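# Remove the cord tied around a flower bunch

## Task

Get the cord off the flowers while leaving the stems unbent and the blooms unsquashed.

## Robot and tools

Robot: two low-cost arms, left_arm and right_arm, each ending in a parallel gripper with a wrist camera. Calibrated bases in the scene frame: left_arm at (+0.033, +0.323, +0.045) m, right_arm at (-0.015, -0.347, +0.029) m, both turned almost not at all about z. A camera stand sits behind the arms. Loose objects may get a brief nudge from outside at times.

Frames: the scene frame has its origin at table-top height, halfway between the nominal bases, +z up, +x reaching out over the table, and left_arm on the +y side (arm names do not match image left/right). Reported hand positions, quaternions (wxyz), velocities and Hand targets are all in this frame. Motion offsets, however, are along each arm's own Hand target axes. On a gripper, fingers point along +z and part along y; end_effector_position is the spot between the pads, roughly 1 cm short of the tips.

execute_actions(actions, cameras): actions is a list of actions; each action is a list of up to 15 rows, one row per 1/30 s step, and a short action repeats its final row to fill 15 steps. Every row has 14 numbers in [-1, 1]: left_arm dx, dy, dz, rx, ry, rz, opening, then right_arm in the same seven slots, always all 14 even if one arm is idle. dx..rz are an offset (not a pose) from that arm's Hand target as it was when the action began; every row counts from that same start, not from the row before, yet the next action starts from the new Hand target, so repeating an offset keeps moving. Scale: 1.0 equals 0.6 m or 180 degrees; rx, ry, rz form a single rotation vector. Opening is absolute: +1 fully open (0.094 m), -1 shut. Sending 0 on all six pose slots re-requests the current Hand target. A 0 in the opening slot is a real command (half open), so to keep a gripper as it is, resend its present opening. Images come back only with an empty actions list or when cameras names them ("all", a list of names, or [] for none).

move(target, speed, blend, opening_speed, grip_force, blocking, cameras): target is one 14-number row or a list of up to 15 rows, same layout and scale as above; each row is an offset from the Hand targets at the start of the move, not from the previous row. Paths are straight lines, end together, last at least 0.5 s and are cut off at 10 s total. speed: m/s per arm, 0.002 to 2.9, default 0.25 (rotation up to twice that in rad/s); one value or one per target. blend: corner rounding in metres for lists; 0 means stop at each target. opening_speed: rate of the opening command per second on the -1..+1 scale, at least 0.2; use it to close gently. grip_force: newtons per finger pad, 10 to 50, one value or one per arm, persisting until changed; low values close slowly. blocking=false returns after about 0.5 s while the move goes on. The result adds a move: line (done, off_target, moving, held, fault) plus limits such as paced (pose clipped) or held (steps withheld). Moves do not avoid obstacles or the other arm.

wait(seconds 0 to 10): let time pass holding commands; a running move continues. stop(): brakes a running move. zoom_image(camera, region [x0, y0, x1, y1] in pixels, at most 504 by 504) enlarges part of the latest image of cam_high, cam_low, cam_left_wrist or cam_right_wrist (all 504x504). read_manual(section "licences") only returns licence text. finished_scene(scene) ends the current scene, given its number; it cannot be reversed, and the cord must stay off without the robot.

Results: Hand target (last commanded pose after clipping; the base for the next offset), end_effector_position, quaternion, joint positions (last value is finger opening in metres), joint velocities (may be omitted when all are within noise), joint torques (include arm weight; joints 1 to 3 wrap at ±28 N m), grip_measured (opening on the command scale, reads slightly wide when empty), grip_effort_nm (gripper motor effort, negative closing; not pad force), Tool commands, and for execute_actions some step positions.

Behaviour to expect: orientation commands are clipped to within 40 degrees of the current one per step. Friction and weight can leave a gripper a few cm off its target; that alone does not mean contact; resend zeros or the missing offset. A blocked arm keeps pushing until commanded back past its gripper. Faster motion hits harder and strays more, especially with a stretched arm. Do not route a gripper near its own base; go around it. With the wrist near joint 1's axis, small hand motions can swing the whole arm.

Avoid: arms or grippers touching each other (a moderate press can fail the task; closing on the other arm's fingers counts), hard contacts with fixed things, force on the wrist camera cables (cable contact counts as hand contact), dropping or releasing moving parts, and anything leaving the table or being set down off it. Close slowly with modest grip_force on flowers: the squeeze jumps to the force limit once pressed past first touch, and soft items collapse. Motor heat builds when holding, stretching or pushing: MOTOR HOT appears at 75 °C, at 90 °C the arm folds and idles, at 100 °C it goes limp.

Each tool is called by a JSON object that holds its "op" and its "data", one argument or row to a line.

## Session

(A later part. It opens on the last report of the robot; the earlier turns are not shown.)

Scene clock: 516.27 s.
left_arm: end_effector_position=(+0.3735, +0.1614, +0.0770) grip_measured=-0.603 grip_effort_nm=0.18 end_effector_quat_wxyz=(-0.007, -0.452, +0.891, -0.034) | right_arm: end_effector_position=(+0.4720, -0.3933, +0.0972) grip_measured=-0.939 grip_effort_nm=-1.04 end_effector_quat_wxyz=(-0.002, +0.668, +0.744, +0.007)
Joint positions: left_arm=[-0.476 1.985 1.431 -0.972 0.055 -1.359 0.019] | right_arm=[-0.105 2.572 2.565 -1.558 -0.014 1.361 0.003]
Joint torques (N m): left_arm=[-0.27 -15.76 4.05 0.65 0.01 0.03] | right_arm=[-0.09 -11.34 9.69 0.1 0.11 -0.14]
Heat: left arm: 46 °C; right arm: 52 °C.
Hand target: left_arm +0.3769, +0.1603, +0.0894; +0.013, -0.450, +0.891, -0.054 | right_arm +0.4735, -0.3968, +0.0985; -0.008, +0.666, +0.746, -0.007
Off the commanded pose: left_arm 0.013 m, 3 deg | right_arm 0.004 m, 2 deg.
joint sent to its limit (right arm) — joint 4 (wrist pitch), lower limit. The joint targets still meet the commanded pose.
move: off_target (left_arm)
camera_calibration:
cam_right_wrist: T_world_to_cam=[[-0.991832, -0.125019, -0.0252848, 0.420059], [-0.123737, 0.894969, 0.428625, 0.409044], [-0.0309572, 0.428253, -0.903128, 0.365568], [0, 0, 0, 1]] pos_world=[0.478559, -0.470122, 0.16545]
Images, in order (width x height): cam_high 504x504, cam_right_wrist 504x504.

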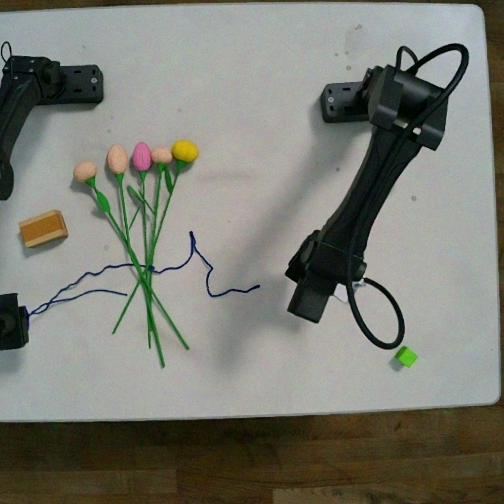

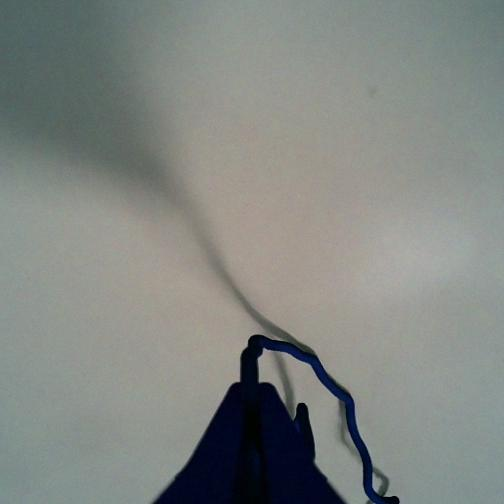

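{"op": "move", "data": {
  "target": [
    [0,0,-0.05,0,0,0,-0.6,0,0,0.1,0,0,0,-1],
    [0,0,-0.05,0,0,0,-0.6,0,0,0.1,0,0,0,-0.6],
    [0.3765,-0.15,-0.02,0,0,0.297,-0.5,0,0,-0.1,0,0,0,-0.6]
  ],
  "speed": 0.2,
  "cameras": ["cam_left_wrist","cam_high"]
}}

Scene clock: 523.63 s.
left_arm: end_effector_position=(+0.3077, -0.0728, +0.1205) grip_measured=-0.503 grip_effort_nm=0.18 end_effector_quat_wxyz=(+0.029, +0.000, +0.998, -0.055) | right_arm: end_effector_position=(+0.4750, -0.3936, +0.1267) grip_measured=-0.601 grip_effort_nm=0.07 end_effector_quat_wxyz=(+0.024, +0.667, +0.744, +0.026)
Joint positions: left_arm=[-1.017 2.318 2.126 -1.256 0.015 -0.962 0.023] | right_arm=[-0.105 2.512 2.569 -1.558 -0.014 1.359 0.019]
Joint torques (N m): left_arm=[0.25 -11.56 9.14 0.31 -0.21 0.04] | right_arm=[-0.1 -16.28 8.13 0.24 0.11 -0.11]
Heat: left arm: 46 °C; right arm: 53 °C.
Hand target: left_arm +0.3136, -0.0732, +0.1167; +0.036, -0.001, +0.998, -0.042 | right_arm +0.4747, -0.3968, +0.1585; -0.008, +0.666, +0.746, -0.007
Off the commanded pose: left_arm 0.007 m, 2 deg | right_arm 0.032 m, 5 deg.
joint sent to its limit (right arm) — joint 4 (wrist pitch), lower limit. The joint targets are off in orientation, not in position.
move: off_target (right_arm)
camera_calibration:
cam_left_wrist: T_world_to_cam=[[0.0107369, -0.993792, 0.110734, -0.0871527], [-0.933122, 0.0298443, 0.358318, 0.283097], [-0.359398, -0.107175, -0.927009, 0.300432], [0, 0, 0, 1]] pos_world=[0.373075, -0.0628616, 0.186716]
Images, in order (width x height): cam_high 504x504, cam_left_wrist 504x504.

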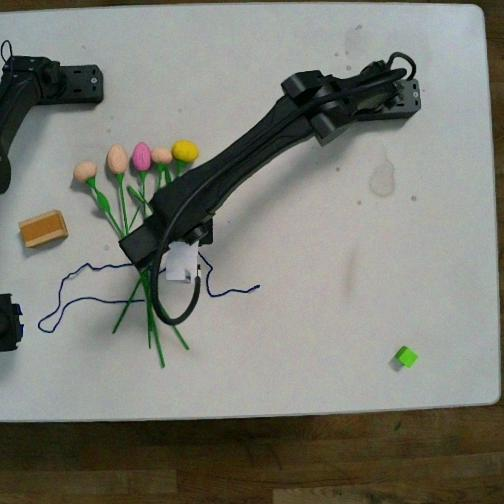

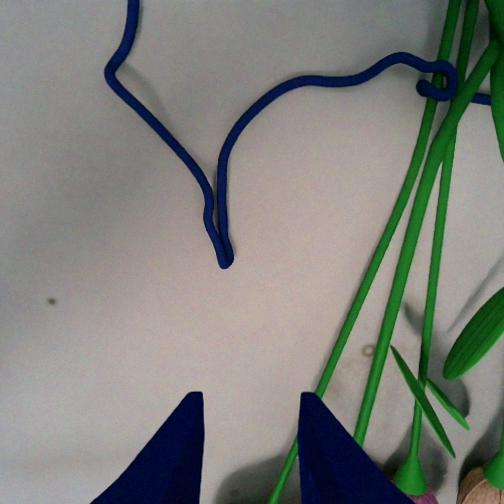

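{"op": "move", "data": {
  "target": [0.005,0.022,0.13,0,0,0,-0.5,0,0,0,0,0,0,-0.6],
  "speed": 0.1,
  "cameras": ["cam_high","cam_left_wrist"]
}}

Scene clock: 525.97 s.
left_arm: end_effector_position=(+0.3098, -0.0704, +0.0547) grip_measured=-0.503 grip_effort_nm=0.18 end_effector_quat_wxyz=(+0.029, +0.003, +0.998, -0.053) | right_arm: end_effector_position=(+0.4750, -0.3936, +0.1267) grip_measured=-0.601 grip_effort_nm=0.07 end_effector_quat_wxyz=(+0.024, +0.667, +0.744, +0.026)
Joint positions: left_arm=[-1.011 2.342 1.906 -1.015 0.015 -0.949 0.023] | right_arm=[-0.105 2.512 2.569 -1.558 -0.014 1.359 0.019]
Joint torques (N m): left_arm=[0.49 -12.38 4.34 0.88 -0.13 0.03] | right_arm=[-0.09 -16.27 8.13 0.23 0.11 -0.12]
Heat: left arm: 46 °C; right arm: 54 °C.
Hand target: left_arm +0.3162, -0.0667, +0.0379; +0.036, -0.001, +0.998, -0.042 | right_arm +0.4747, -0.3968, +0.1585; -0.008, +0.666, +0.746, -0.007
Off the commanded pose: left_arm 0.018 m, 2 deg | right_arm 0.032 m, 5 deg.
joint sent to its limit (right arm) — joint 4 (wrist pitch), lower limit. The joint targets are off in orientation, not in position.
move: off_target (left_arm, right_arm)
camera_calibration:
cam_left_wrist: T_world_to_cam=[[0.00515228, -0.994209, 0.107338, -0.0756883], [-0.93274, 0.0339197, 0.35895, 0.308839], [-0.360512, -0.101968, -0.927164, 0.241118], [0, 0, 0, 1]] pos_world=[0.375383, -0.0611395, 0.120822]
Images, in order (width x height): cam_high 504x504, cam_left_wrist 504x504.

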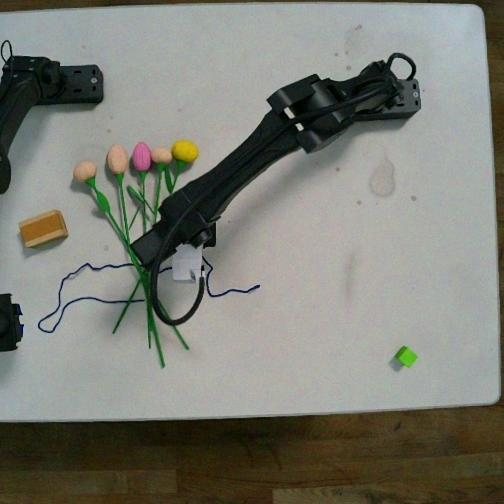

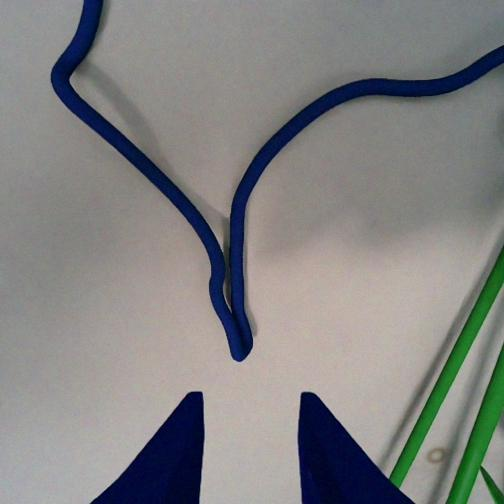

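{"op": "move", "data": {
  "target": [0,0.01,0.078,0,0,0,-0.5,0,0,0,0,0,0,-0.6],
  "speed": 0.06,
  "cameras": ["cam_left_wrist"]
}}

{"op": "move", "data": {
  "target": [0,0,0,0,0,0,-1,0,0,0,0,0,0,-0.6],
  "opening_speed": 0.6,
  "cameras": ["cam_left_wrist"]
}}

Scene clock: 527.57 s.
left_arm: end_effector_position=(+0.3144, -0.0694, +0.0132) grip_measured=-0.503 grip_effort_nm=0.17 end_effector_quat_wxyz=(+0.030, -0.002, +0.998, -0.053) | right_arm: end_effector_position=(+0.4750, -0.3936, +0.1267) grip_measured=-0.601 grip_effort_nm=0.07 end_effector_quat_wxyz=(+0.024, +0.667, +0.744, +0.026)
Joint positions: left_arm=[-1.002 2.395 1.829 -0.883 0.013 -0.949 0.023] | right_arm=[-0.105 2.512 2.569 -1.558 -0.014 1.359 0.019]
Joint torques (N m): left_arm=[0.43 -11.78 4.03 1.04 -0.17 0.02] | right_arm=[-0.09 -16.27 8.13 0.23 0.11 -0.11]
Heat: left arm: 46 °C; right arm: 54 °C.
Hand target: left_arm +0.3195, -0.0646, -0.0091; +0.036, -0.001, +0.998, -0.042 | right_arm +0.4747, -0.3968, +0.1585; -0.008, +0.666, +0.746, -0.007
Off the commanded pose: left_arm 0.023 m, 1 deg | right_arm 0.032 m, 5 deg.
joint sent to its limit (right arm) — joint 4 (wrist pitch), lower limit. The joint targets are off in orientation, not in position.
move: off_target (left_arm, right_arm)
camera_calibration:
cam_left_wrist: T_world_to_cam=[[0.0134135, -0.994031, 0.108268, -0.0729113], [-0.933884, 0.0262394, 0.356611, 0.32778], [-0.357323, -0.105893, -0.927958, 0.203144], [0, 0, 0, 1]] pos_world=[0.379675, -0.0595653, 0.0795138]
Images, in order (width x height): cam_left_wrist 504x504.

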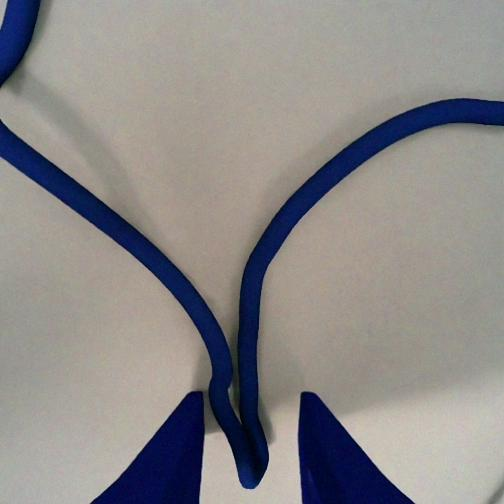

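Scene clock: 528.90 s.
left_arm: end_effector_position=(+0.3160, -0.0716, +0.0136) grip_measured=-0.904 grip_effort_nm=-1.02 end_effector_quat_wxyz=(+0.033, -0.002, +0.998, -0.058) | right_arm: end_effector_position=(+0.4750, -0.3936, +0.1267) grip_measured=-0.601 grip_effort_nm=0.07 end_effector_quat_wxyz=(+0.024, +0.667, +0.744, +0.026)
Joint positions: left_arm=[-1.002 2.395 1.829 -0.873 0.013 -0.949 0.004] | right_arm=[-0.105 2.512 2.569 -1.558 -0.014 1.359 0.019]
Joint torques (N m): left_arm=[0.43 -11.88 4.01 0.9 -0.17 0.01] | right_arm=[-0.1 -16.27 8.12 0.23 0.11 -0.11]
Heat: left arm: 46 °C; right arm: 54 °C.
Hand target: left_arm +0.3195, -0.0646, -0.0091; +0.036, -0.001, +0.998, -0.042 | right_arm +0.4747, -0.3968, +0.1585; -0.008, +0.666, +0.746, -0.007
Off the commanded pose: left_arm 0.024 m, 2 deg | right_arm 0.032 m, 5 deg.
joint sent to its limit (right arm) — joint 4 (wrist pitch), lower limit. The joint targets are off in orientation, not in position.
move: off_target (left_arm, right_arm)
camera_calibration:
cam_left_wrist: T_world_to_cam=[[0.0126617, -0.993049, 0.117016, -0.0748617], [-0.936134, 0.0293551, 0.350416, 0.330256], [-0.351415, -0.113979, -0.929256, 0.201398], [0, 0, 0, 1]] pos_world=[0.380886, -0.0610809, 0.0801834]
Images, in order (width x height): cam_left_wrist 504x504.

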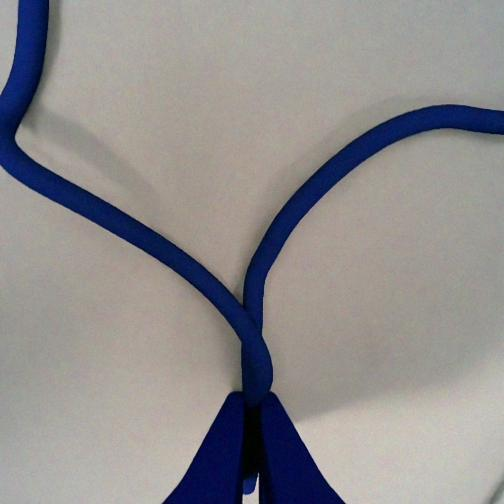

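{"op": "move", "data": {
  "target": [
    [-0.01,0.02,-0.09,0,0,0,-1,0,0,0,0,0,0,-0.6],
    [-0.1,0.32,-0.08,0,0,0,-1,0,0,0,0,0,0,-0.6]
  ],
  "blend": 0.02,
  "speed": 0.1,
  "cameras": ["cam_high"]
}}

Scene clock: 532.47 s.
left_arm: end_effector_position=(+0.3683, +0.1347, +0.0124) grip_measured=-0.905 grip_effort_nm=-1.02 end_effector_quat_wxyz=(+0.005, -0.006, +1.000, -0.027) | right_arm: end_effector_position=(+0.4750, -0.3936, +0.1267) grip_measured=-0.601 grip_effort_nm=0.07 end_effector_quat_wxyz=(+0.024, +0.667, +0.744, +0.026)
Joint positions: left_arm=[-0.551 2.119 1.357 -0.773 0.042 -0.507 0.004] | right_arm=[-0.105 2.512 2.569 -1.558 -0.014 1.359 0.019]
Joint torques (N m): left_arm=[0.14 -16.7 3.51 0.74 0.12 0.04] | right_arm=[-0.09 -16.25 8.13 0.23 0.11 -0.11]
Heat: left arm: 47 °C; right arm: 55 °C.
Hand target: left_arm +0.3763, +0.1309, +0.0266; +0.036, -0.001, +0.998, -0.042 | right_arm +0.4747, -0.3968, +0.1585; -0.008, +0.666, +0.746, -0.007
Off the commanded pose: left_arm 0.017 m, 4 deg | right_arm 0.032 m, 5 deg.
joint sent to its limit (right arm) — joint 4 (wrist pitch), lower limit. The joint targets are off in orientation, not in position.
move: off_target (left_arm, right_arm)
Images, in order (width x height): cam_high 504x504.

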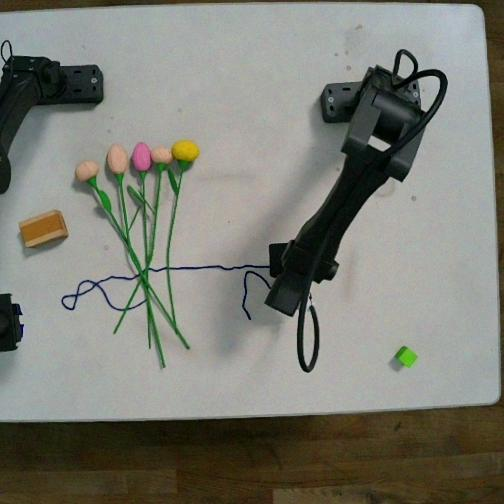

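{"op": "move", "data": {
  "target": [-0.05,0.5,-0.04,0,0,0,-1,0,0,0,0,0,0,-0.6],
  "speed": 0.1,
  "cameras": ["cam_high"]
}}

Scene clock: 536.60 s.
left_arm: end_effector_position=(+0.3965, +0.4322, +0.0277) grip_measured=-0.905 grip_effort_nm=-1.02 end_effector_quat_wxyz=(+0.033, -0.007, +0.999, -0.035) | right_arm: end_effector_position=(+0.4750, -0.3936, +0.1267) grip_measured=-0.601 grip_effort_nm=0.07 end_effector_quat_wxyz=(+0.024, +0.667, +0.744, +0.026)
Joint positions: left_arm=[0.273 2.071 1.346 -0.805 0.087 0.315 0.004] | right_arm=[-0.105 2.512 2.569 -1.558 -0.014 1.359 0.019]
Joint torques (N m): left_arm=[0.28 -9.28 7.91 0.3 0.2 0.01] | right_arm=[-0.09 -16.27 8.12 0.23 0.11 -0.11]
Heat: left arm: 47 °C; right arm: 56 °C.
Hand target: left_arm +0.4050, +0.4321, +0.0274; +0.036, -0.001, +0.998, -0.042 | right_arm +0.4747, -0.3968, +0.1585; -0.008, +0.666, +0.746, -0.007
Off the commanded pose: left_arm 0.009 m, 1 deg | right_arm 0.032 m, 5 deg.
joint sent to its limit (right arm) — joint 4 (wrist pitch), lower limit. The joint targets are off in orientation, not in position.
move: off_target (right_arm)
Images, in order (width x height): cam_high 504x504.

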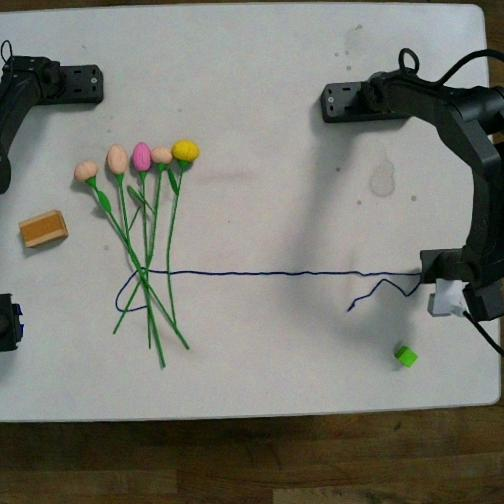

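{"op": "move", "data": {
  "target": [
    [0,0,0.035,0,0,0,-1,0,0,0,0,0,0,-0.6],
    [0,0,0.035,0,0,0,-0.6,0,0,0,0,0,0,-0.6],
    [0,0,-0.14,0,0,0,-0.6,0,0,0,0,0,0,-0.6]
  ],
  "speed": 0.12
}}

{"op": "move", "data": {
  "target": [0,-0.50,0,0,0,0.5,-0.5,0,0,0,0,0,0,-0.6],
  "speed": 0.35,
  "cameras": ["cam_high","cam_left_wrist"]
}}

Scene clock: 540.97 s.
left_arm: end_effector_position=(+0.3877, +0.4356, +0.0865) grip_measured=-0.603 grip_effort_nm=0.18 end_effector_quat_wxyz=(+0.001, -0.005, +0.999, -0.046) | right_arm: end_effector_position=(+0.4750, -0.3936, +0.1267) grip_measured=-0.601 grip_effort_nm=0.07 end_effector_quat_wxyz=(+0.024, +0.667, +0.744, +0.026)
Joint positions: left_arm=[0.289 2.024 1.526 -1.101 0.087 0.338 0.019] | right_arm=[-0.105 2.512 2.569 -1.558 -0.014 1.359 0.019]
Joint torques (N m): left_arm=[0.44 -15.3 8.02 0.15 0.15 0.03] | right_arm=[-0.1 -16.25 8.13 0.23 0.1 -0.11]
Heat: left arm: 47 °C; right arm: 57 °C.
Hand target: left_arm +0.3991, +0.4391, +0.1109; +0.036, -0.001, +0.998, -0.042 | right_arm +0.4747, -0.3968, +0.1585; -0.008, +0.666, +0.746, -0.007
Off the commanded pose: left_arm 0.027 m, 4 deg | right_arm 0.032 m, 5 deg.
joint sent to its limit (right arm) — joint 4 (wrist pitch), lower limit. The joint targets are off in orientation, not in position.
move: off_target (left_arm, right_arm); target 2's new opening was sent with left_arm's hand 0.013 m and 2 deg from that target

Scene clock: 544.20 s.
left_arm: end_effector_position=(+0.3935, +0.1431, +0.1348) grip_measured=-0.503 grip_effort_nm=0.18 end_effector_quat_wxyz=(+0.057, +0.701, +0.710, -0.002) | right_arm: end_effector_position=(+0.4750, -0.3936, +0.1267) grip_measured=-0.601 grip_effort_nm=0.07 end_effector_quat_wxyz=(+0.024, +0.667, +0.744, +0.026)
Joint positions: left_arm=[-0.504 1.982 1.656 -1.14 0.041 1.109 0.023] | right_arm=[-0.105 2.512 2.569 -1.558 -0.014 1.359 0.019]
Joint torques (N m): left_arm=[-0.05 -9.18 8.9 0.31 -0.02 0.03] | right_arm=[-0.09 -16.25 8.12 0.23 0.11 -0.12]
Heat: left arm: 47 °C; right arm: 58 °C.
Hand target: left_arm +0.3985, +0.1401, +0.1361; +0.055, +0.706, +0.706, -0.005 | right_arm +0.4747, -0.3968, +0.1585; -0.008, +0.666, +0.746, -0.007
Off the commanded pose: left_arm 0.006 m, 1 deg | right_arm 0.032 m, 5 deg.
joint sent to its limit (right arm) — joint 4 (wrist pitch), lower limit. The joint targets are off in orientation, not in position.
move: off_target (right_arm)
camera_calibration:
cam_left_wrist: T_world_to_cam=[[-0.996811, -0.0290838, -0.0743043, 0.408166], [-0.0523262, 0.941284, 0.333537, -0.12206], [0.0602409, 0.336361, -0.939804, 0.140773], [0, 0, 0, 1]] pos_world=[0.391997, 0.0794138, 0.20334]
Images, in order (width x height): cam_high 504x504, cam_left_wrist 504x504.

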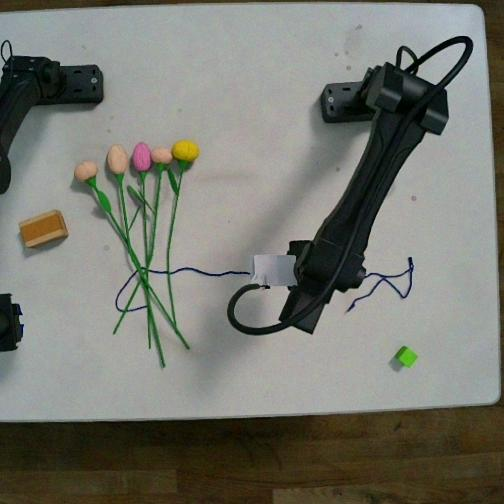

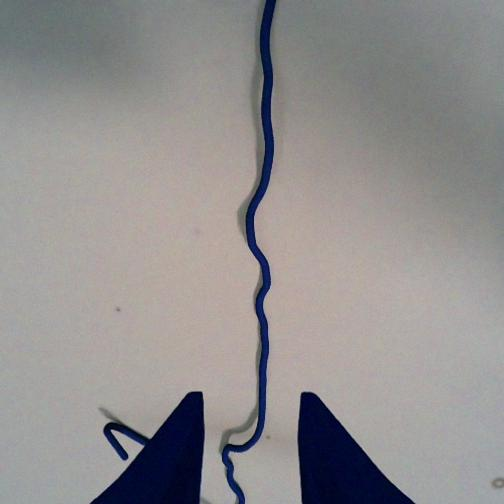

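{"op": "move", "data": {
  "target": [
    [0,0,0.242,0,0,0,-0.5,0,0,0,0,0,0,-0.6],
    [0,0,0.242,0,0,0,-1,0,0,0,0,0,0,-0.6]
  ],
  "speed": 0.12,
  "cameras": ["cam_left_wrist"]
}}

Scene clock: 546.97 s.
left_arm: end_effector_position=(+0.4081, +0.1337, +0.0115) grip_measured=-0.923 grip_effort_nm=-1.02 end_effector_quat_wxyz=(+0.050, +0.703, +0.709, -0.001) | right_arm: end_effector_position=(+0.4750, -0.3936, +0.1267) grip_measured=-0.601 grip_effort_nm=0.07 end_effector_quat_wxyz=(+0.024, +0.667, +0.744, +0.026)
Joint positions: left_arm=[-0.512 2.192 1.468 -0.753 0.033 1.106 0.004] | right_arm=[-0.105 2.512 2.569 -1.558 -0.014 1.359 0.019]
Joint torques (N m): left_arm=[-0.5 -9.54 3.81 1.17 0.08 -0.11] | right_arm=[-0.12 -16.28 8.12 0.23 0.1 -0.12]
Heat: left arm: 47 °C; right arm: 58 °C.
Hand target: left_arm +0.4088, +0.1279, -0.0082; +0.055, +0.706, +0.706, -0.005 | right_arm +0.4747, -0.3968, +0.1585; -0.008, +0.666, +0.746, -0.007
Off the commanded pose: left_arm 0.021 m, 1 deg | right_arm 0.032 m, 5 deg.
joint sent to its limit (right arm) — joint 4 (wrist pitch), lower limit. The joint targets are off in orientation, not in position.
move: off_target (left_arm, right_arm); target 2's new opening was sent with left_arm's hand 0.020 m and 1 deg from that target
camera_calibration:
cam_left_wrist: T_world_to_cam=[[-0.99744, -0.0237186, -0.0674583, 0.412846], [-0.0456127, 0.937577, 0.344775, -0.07367], [0.0550697, 0.346969, -0.936258, 0.0277814], [0, 0, 0, 1]] pos_world=[0.406899, 0.0692241, 0.07926]
Images, in order (width x height): cam_left_wrist 504x504.

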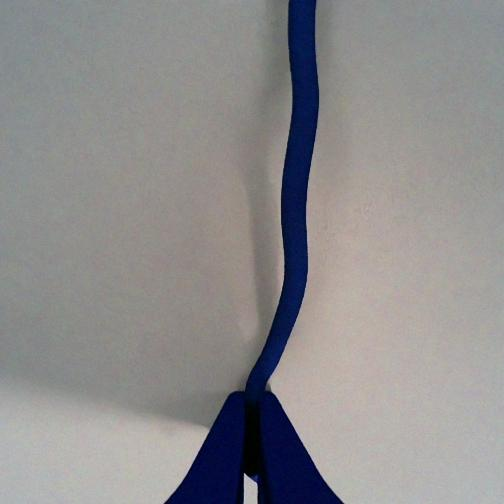

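{"op": "move", "data": {
  "target": [
    [0.05,0,-0.04,0,0,0,-1,0,0,0,0,0,0,-0.6],
    [0.5,0,-0.05,0,0,0,-1,0,0,0,0,0,0,-0.6]
  ],
  "blend": 0.01,
  "speed": 0.1,
  "cameras": ["cam_high"]
}}

Scene clock: 551.13 s.
left_arm: end_effector_position=(+0.4144, +0.4233, +0.0116) grip_measured=-0.923 grip_effort_nm=-1.02 end_effector_quat_wxyz=(+0.079, +0.705, +0.705, +0.011) | right_arm: end_effector_position=(+0.4750, -0.3936, +0.1267) grip_measured=-0.601 grip_effort_nm=0.07 end_effector_quat_wxyz=(+0.024, +0.667, +0.744, +0.026)
Joint positions: left_arm=[0.257 2.109 1.325 -0.695 0.13 1.878 0.004] | right_arm=[-0.105 2.512 2.569 -1.558 -0.014 1.359 0.019]
Joint torques (N m): left_arm=[0.69 -7.62 6.67 0.29 -0.17 0.02] | right_arm=[-0.1 -16.25 8.12 0.24 0.11 -0.11]
Heat: left arm: 46 °C; right arm: 59 °C.
Hand target: left_arm +0.4072, +0.4293, -0.0037; +0.055, +0.706, +0.706, -0.005 | right_arm +0.4747, -0.3968, +0.1585; -0.008, +0.666, +0.746, -0.007
Off the commanded pose: left_arm 0.018 m, 3 deg | right_arm 0.032 m, 5 deg.
joint sent to its limit (right arm) — joint 4 (wrist pitch), lower limit. The joint targets are off in orientation, not in position.
move: off_target (left_arm, right_arm)
Images, in order (width x height): cam_high 504x504.

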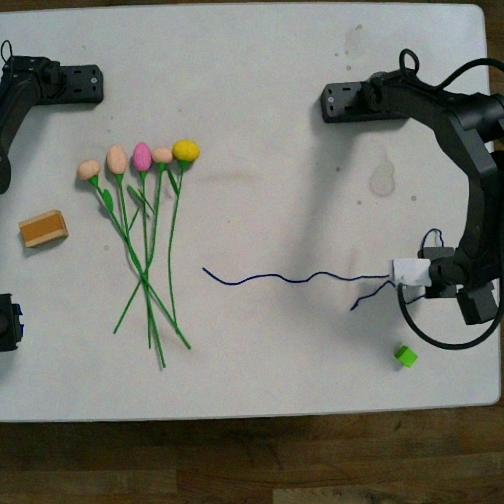

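{"op": "move", "data": {
  "target": [
    [0,0,0,0,0,0,-0.6,0,0,0,0,0,0,-0.6],
    [0,0,-0.18,0,0,0,-0.6,0,0,0,0,0,0,-0.6]
  ],
  "speed": 0.12,
  "cameras": ["cam_high","cam_low"]
}}

{"op": "zoom_image", "data": {
  "camera": "cam_high",
  "region": [60, 120, 260, 380]
}}

Scene clock: 554.30 s.
left_arm: end_effector_position=(+0.3921, +0.4349, +0.0809) grip_measured=-0.603 grip_effort_nm=0.18 end_effector_quat_wxyz=(+0.040, +0.703, +0.710, -0.025) | right_arm: end_effector_position=(+0.4750, -0.3936, +0.1267) grip_measured=-0.601 grip_effort_nm=0.07 end_effector_quat_wxyz=(+0.024, +0.667, +0.744, +0.026)
Joint positions: left_arm=[0.288 2.029 1.51 -1.063 0.095 1.905 0.019] | right_arm=[-0.105 2.512 2.569 -1.558 -0.014 1.359 0.019]
Joint torques (N m): left_arm=[0.77 -15.15 7.91 0.05 0.1 0.11] | right_arm=[-0.09 -16.27 8.12 0.23 0.1 -0.11]
Heat: left arm: 46 °C; right arm: 60 °C.
Hand target: left_arm +0.3996, +0.4385, +0.1037; +0.055, +0.706, +0.706, -0.005 | right_arm +0.4747, -0.3968, +0.1585; -0.008, +0.666, +0.746, -0.007
Off the commanded pose: left_arm 0.024 m, 3 deg | right_arm 0.032 m, 5 deg.
joint sent to its limit (right arm) — joint 4 (wrist pitch), lower limit. The joint targets are off in orientation, not in position.
move: off_target (left_arm, right_arm)
Images, in order (width x height): cam_high 504x504, cam_low 504x504.

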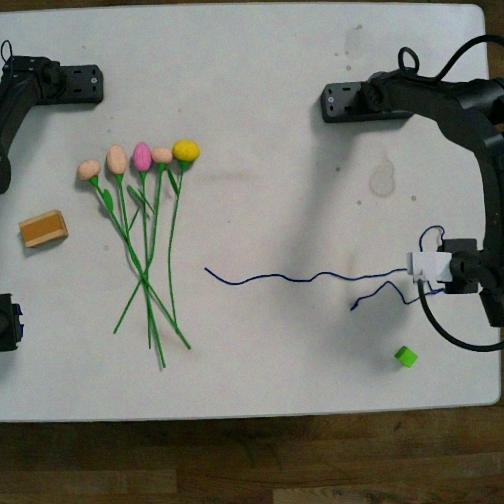

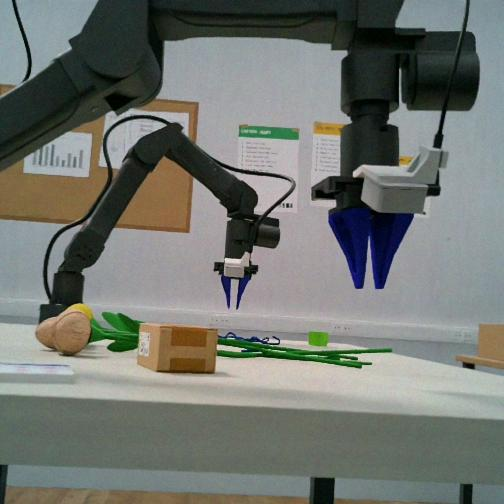

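Scaled by 1.938.

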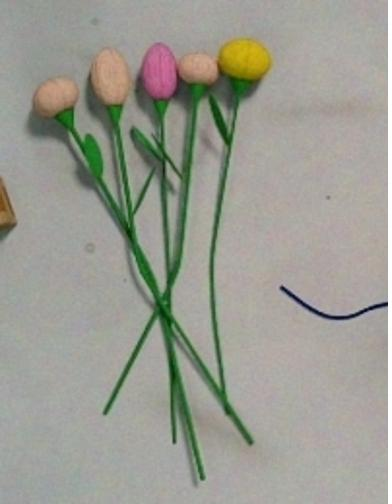

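{"op": "finished_scene", "data": {
  "scene": 2
}}

The scene is finished: the task was done.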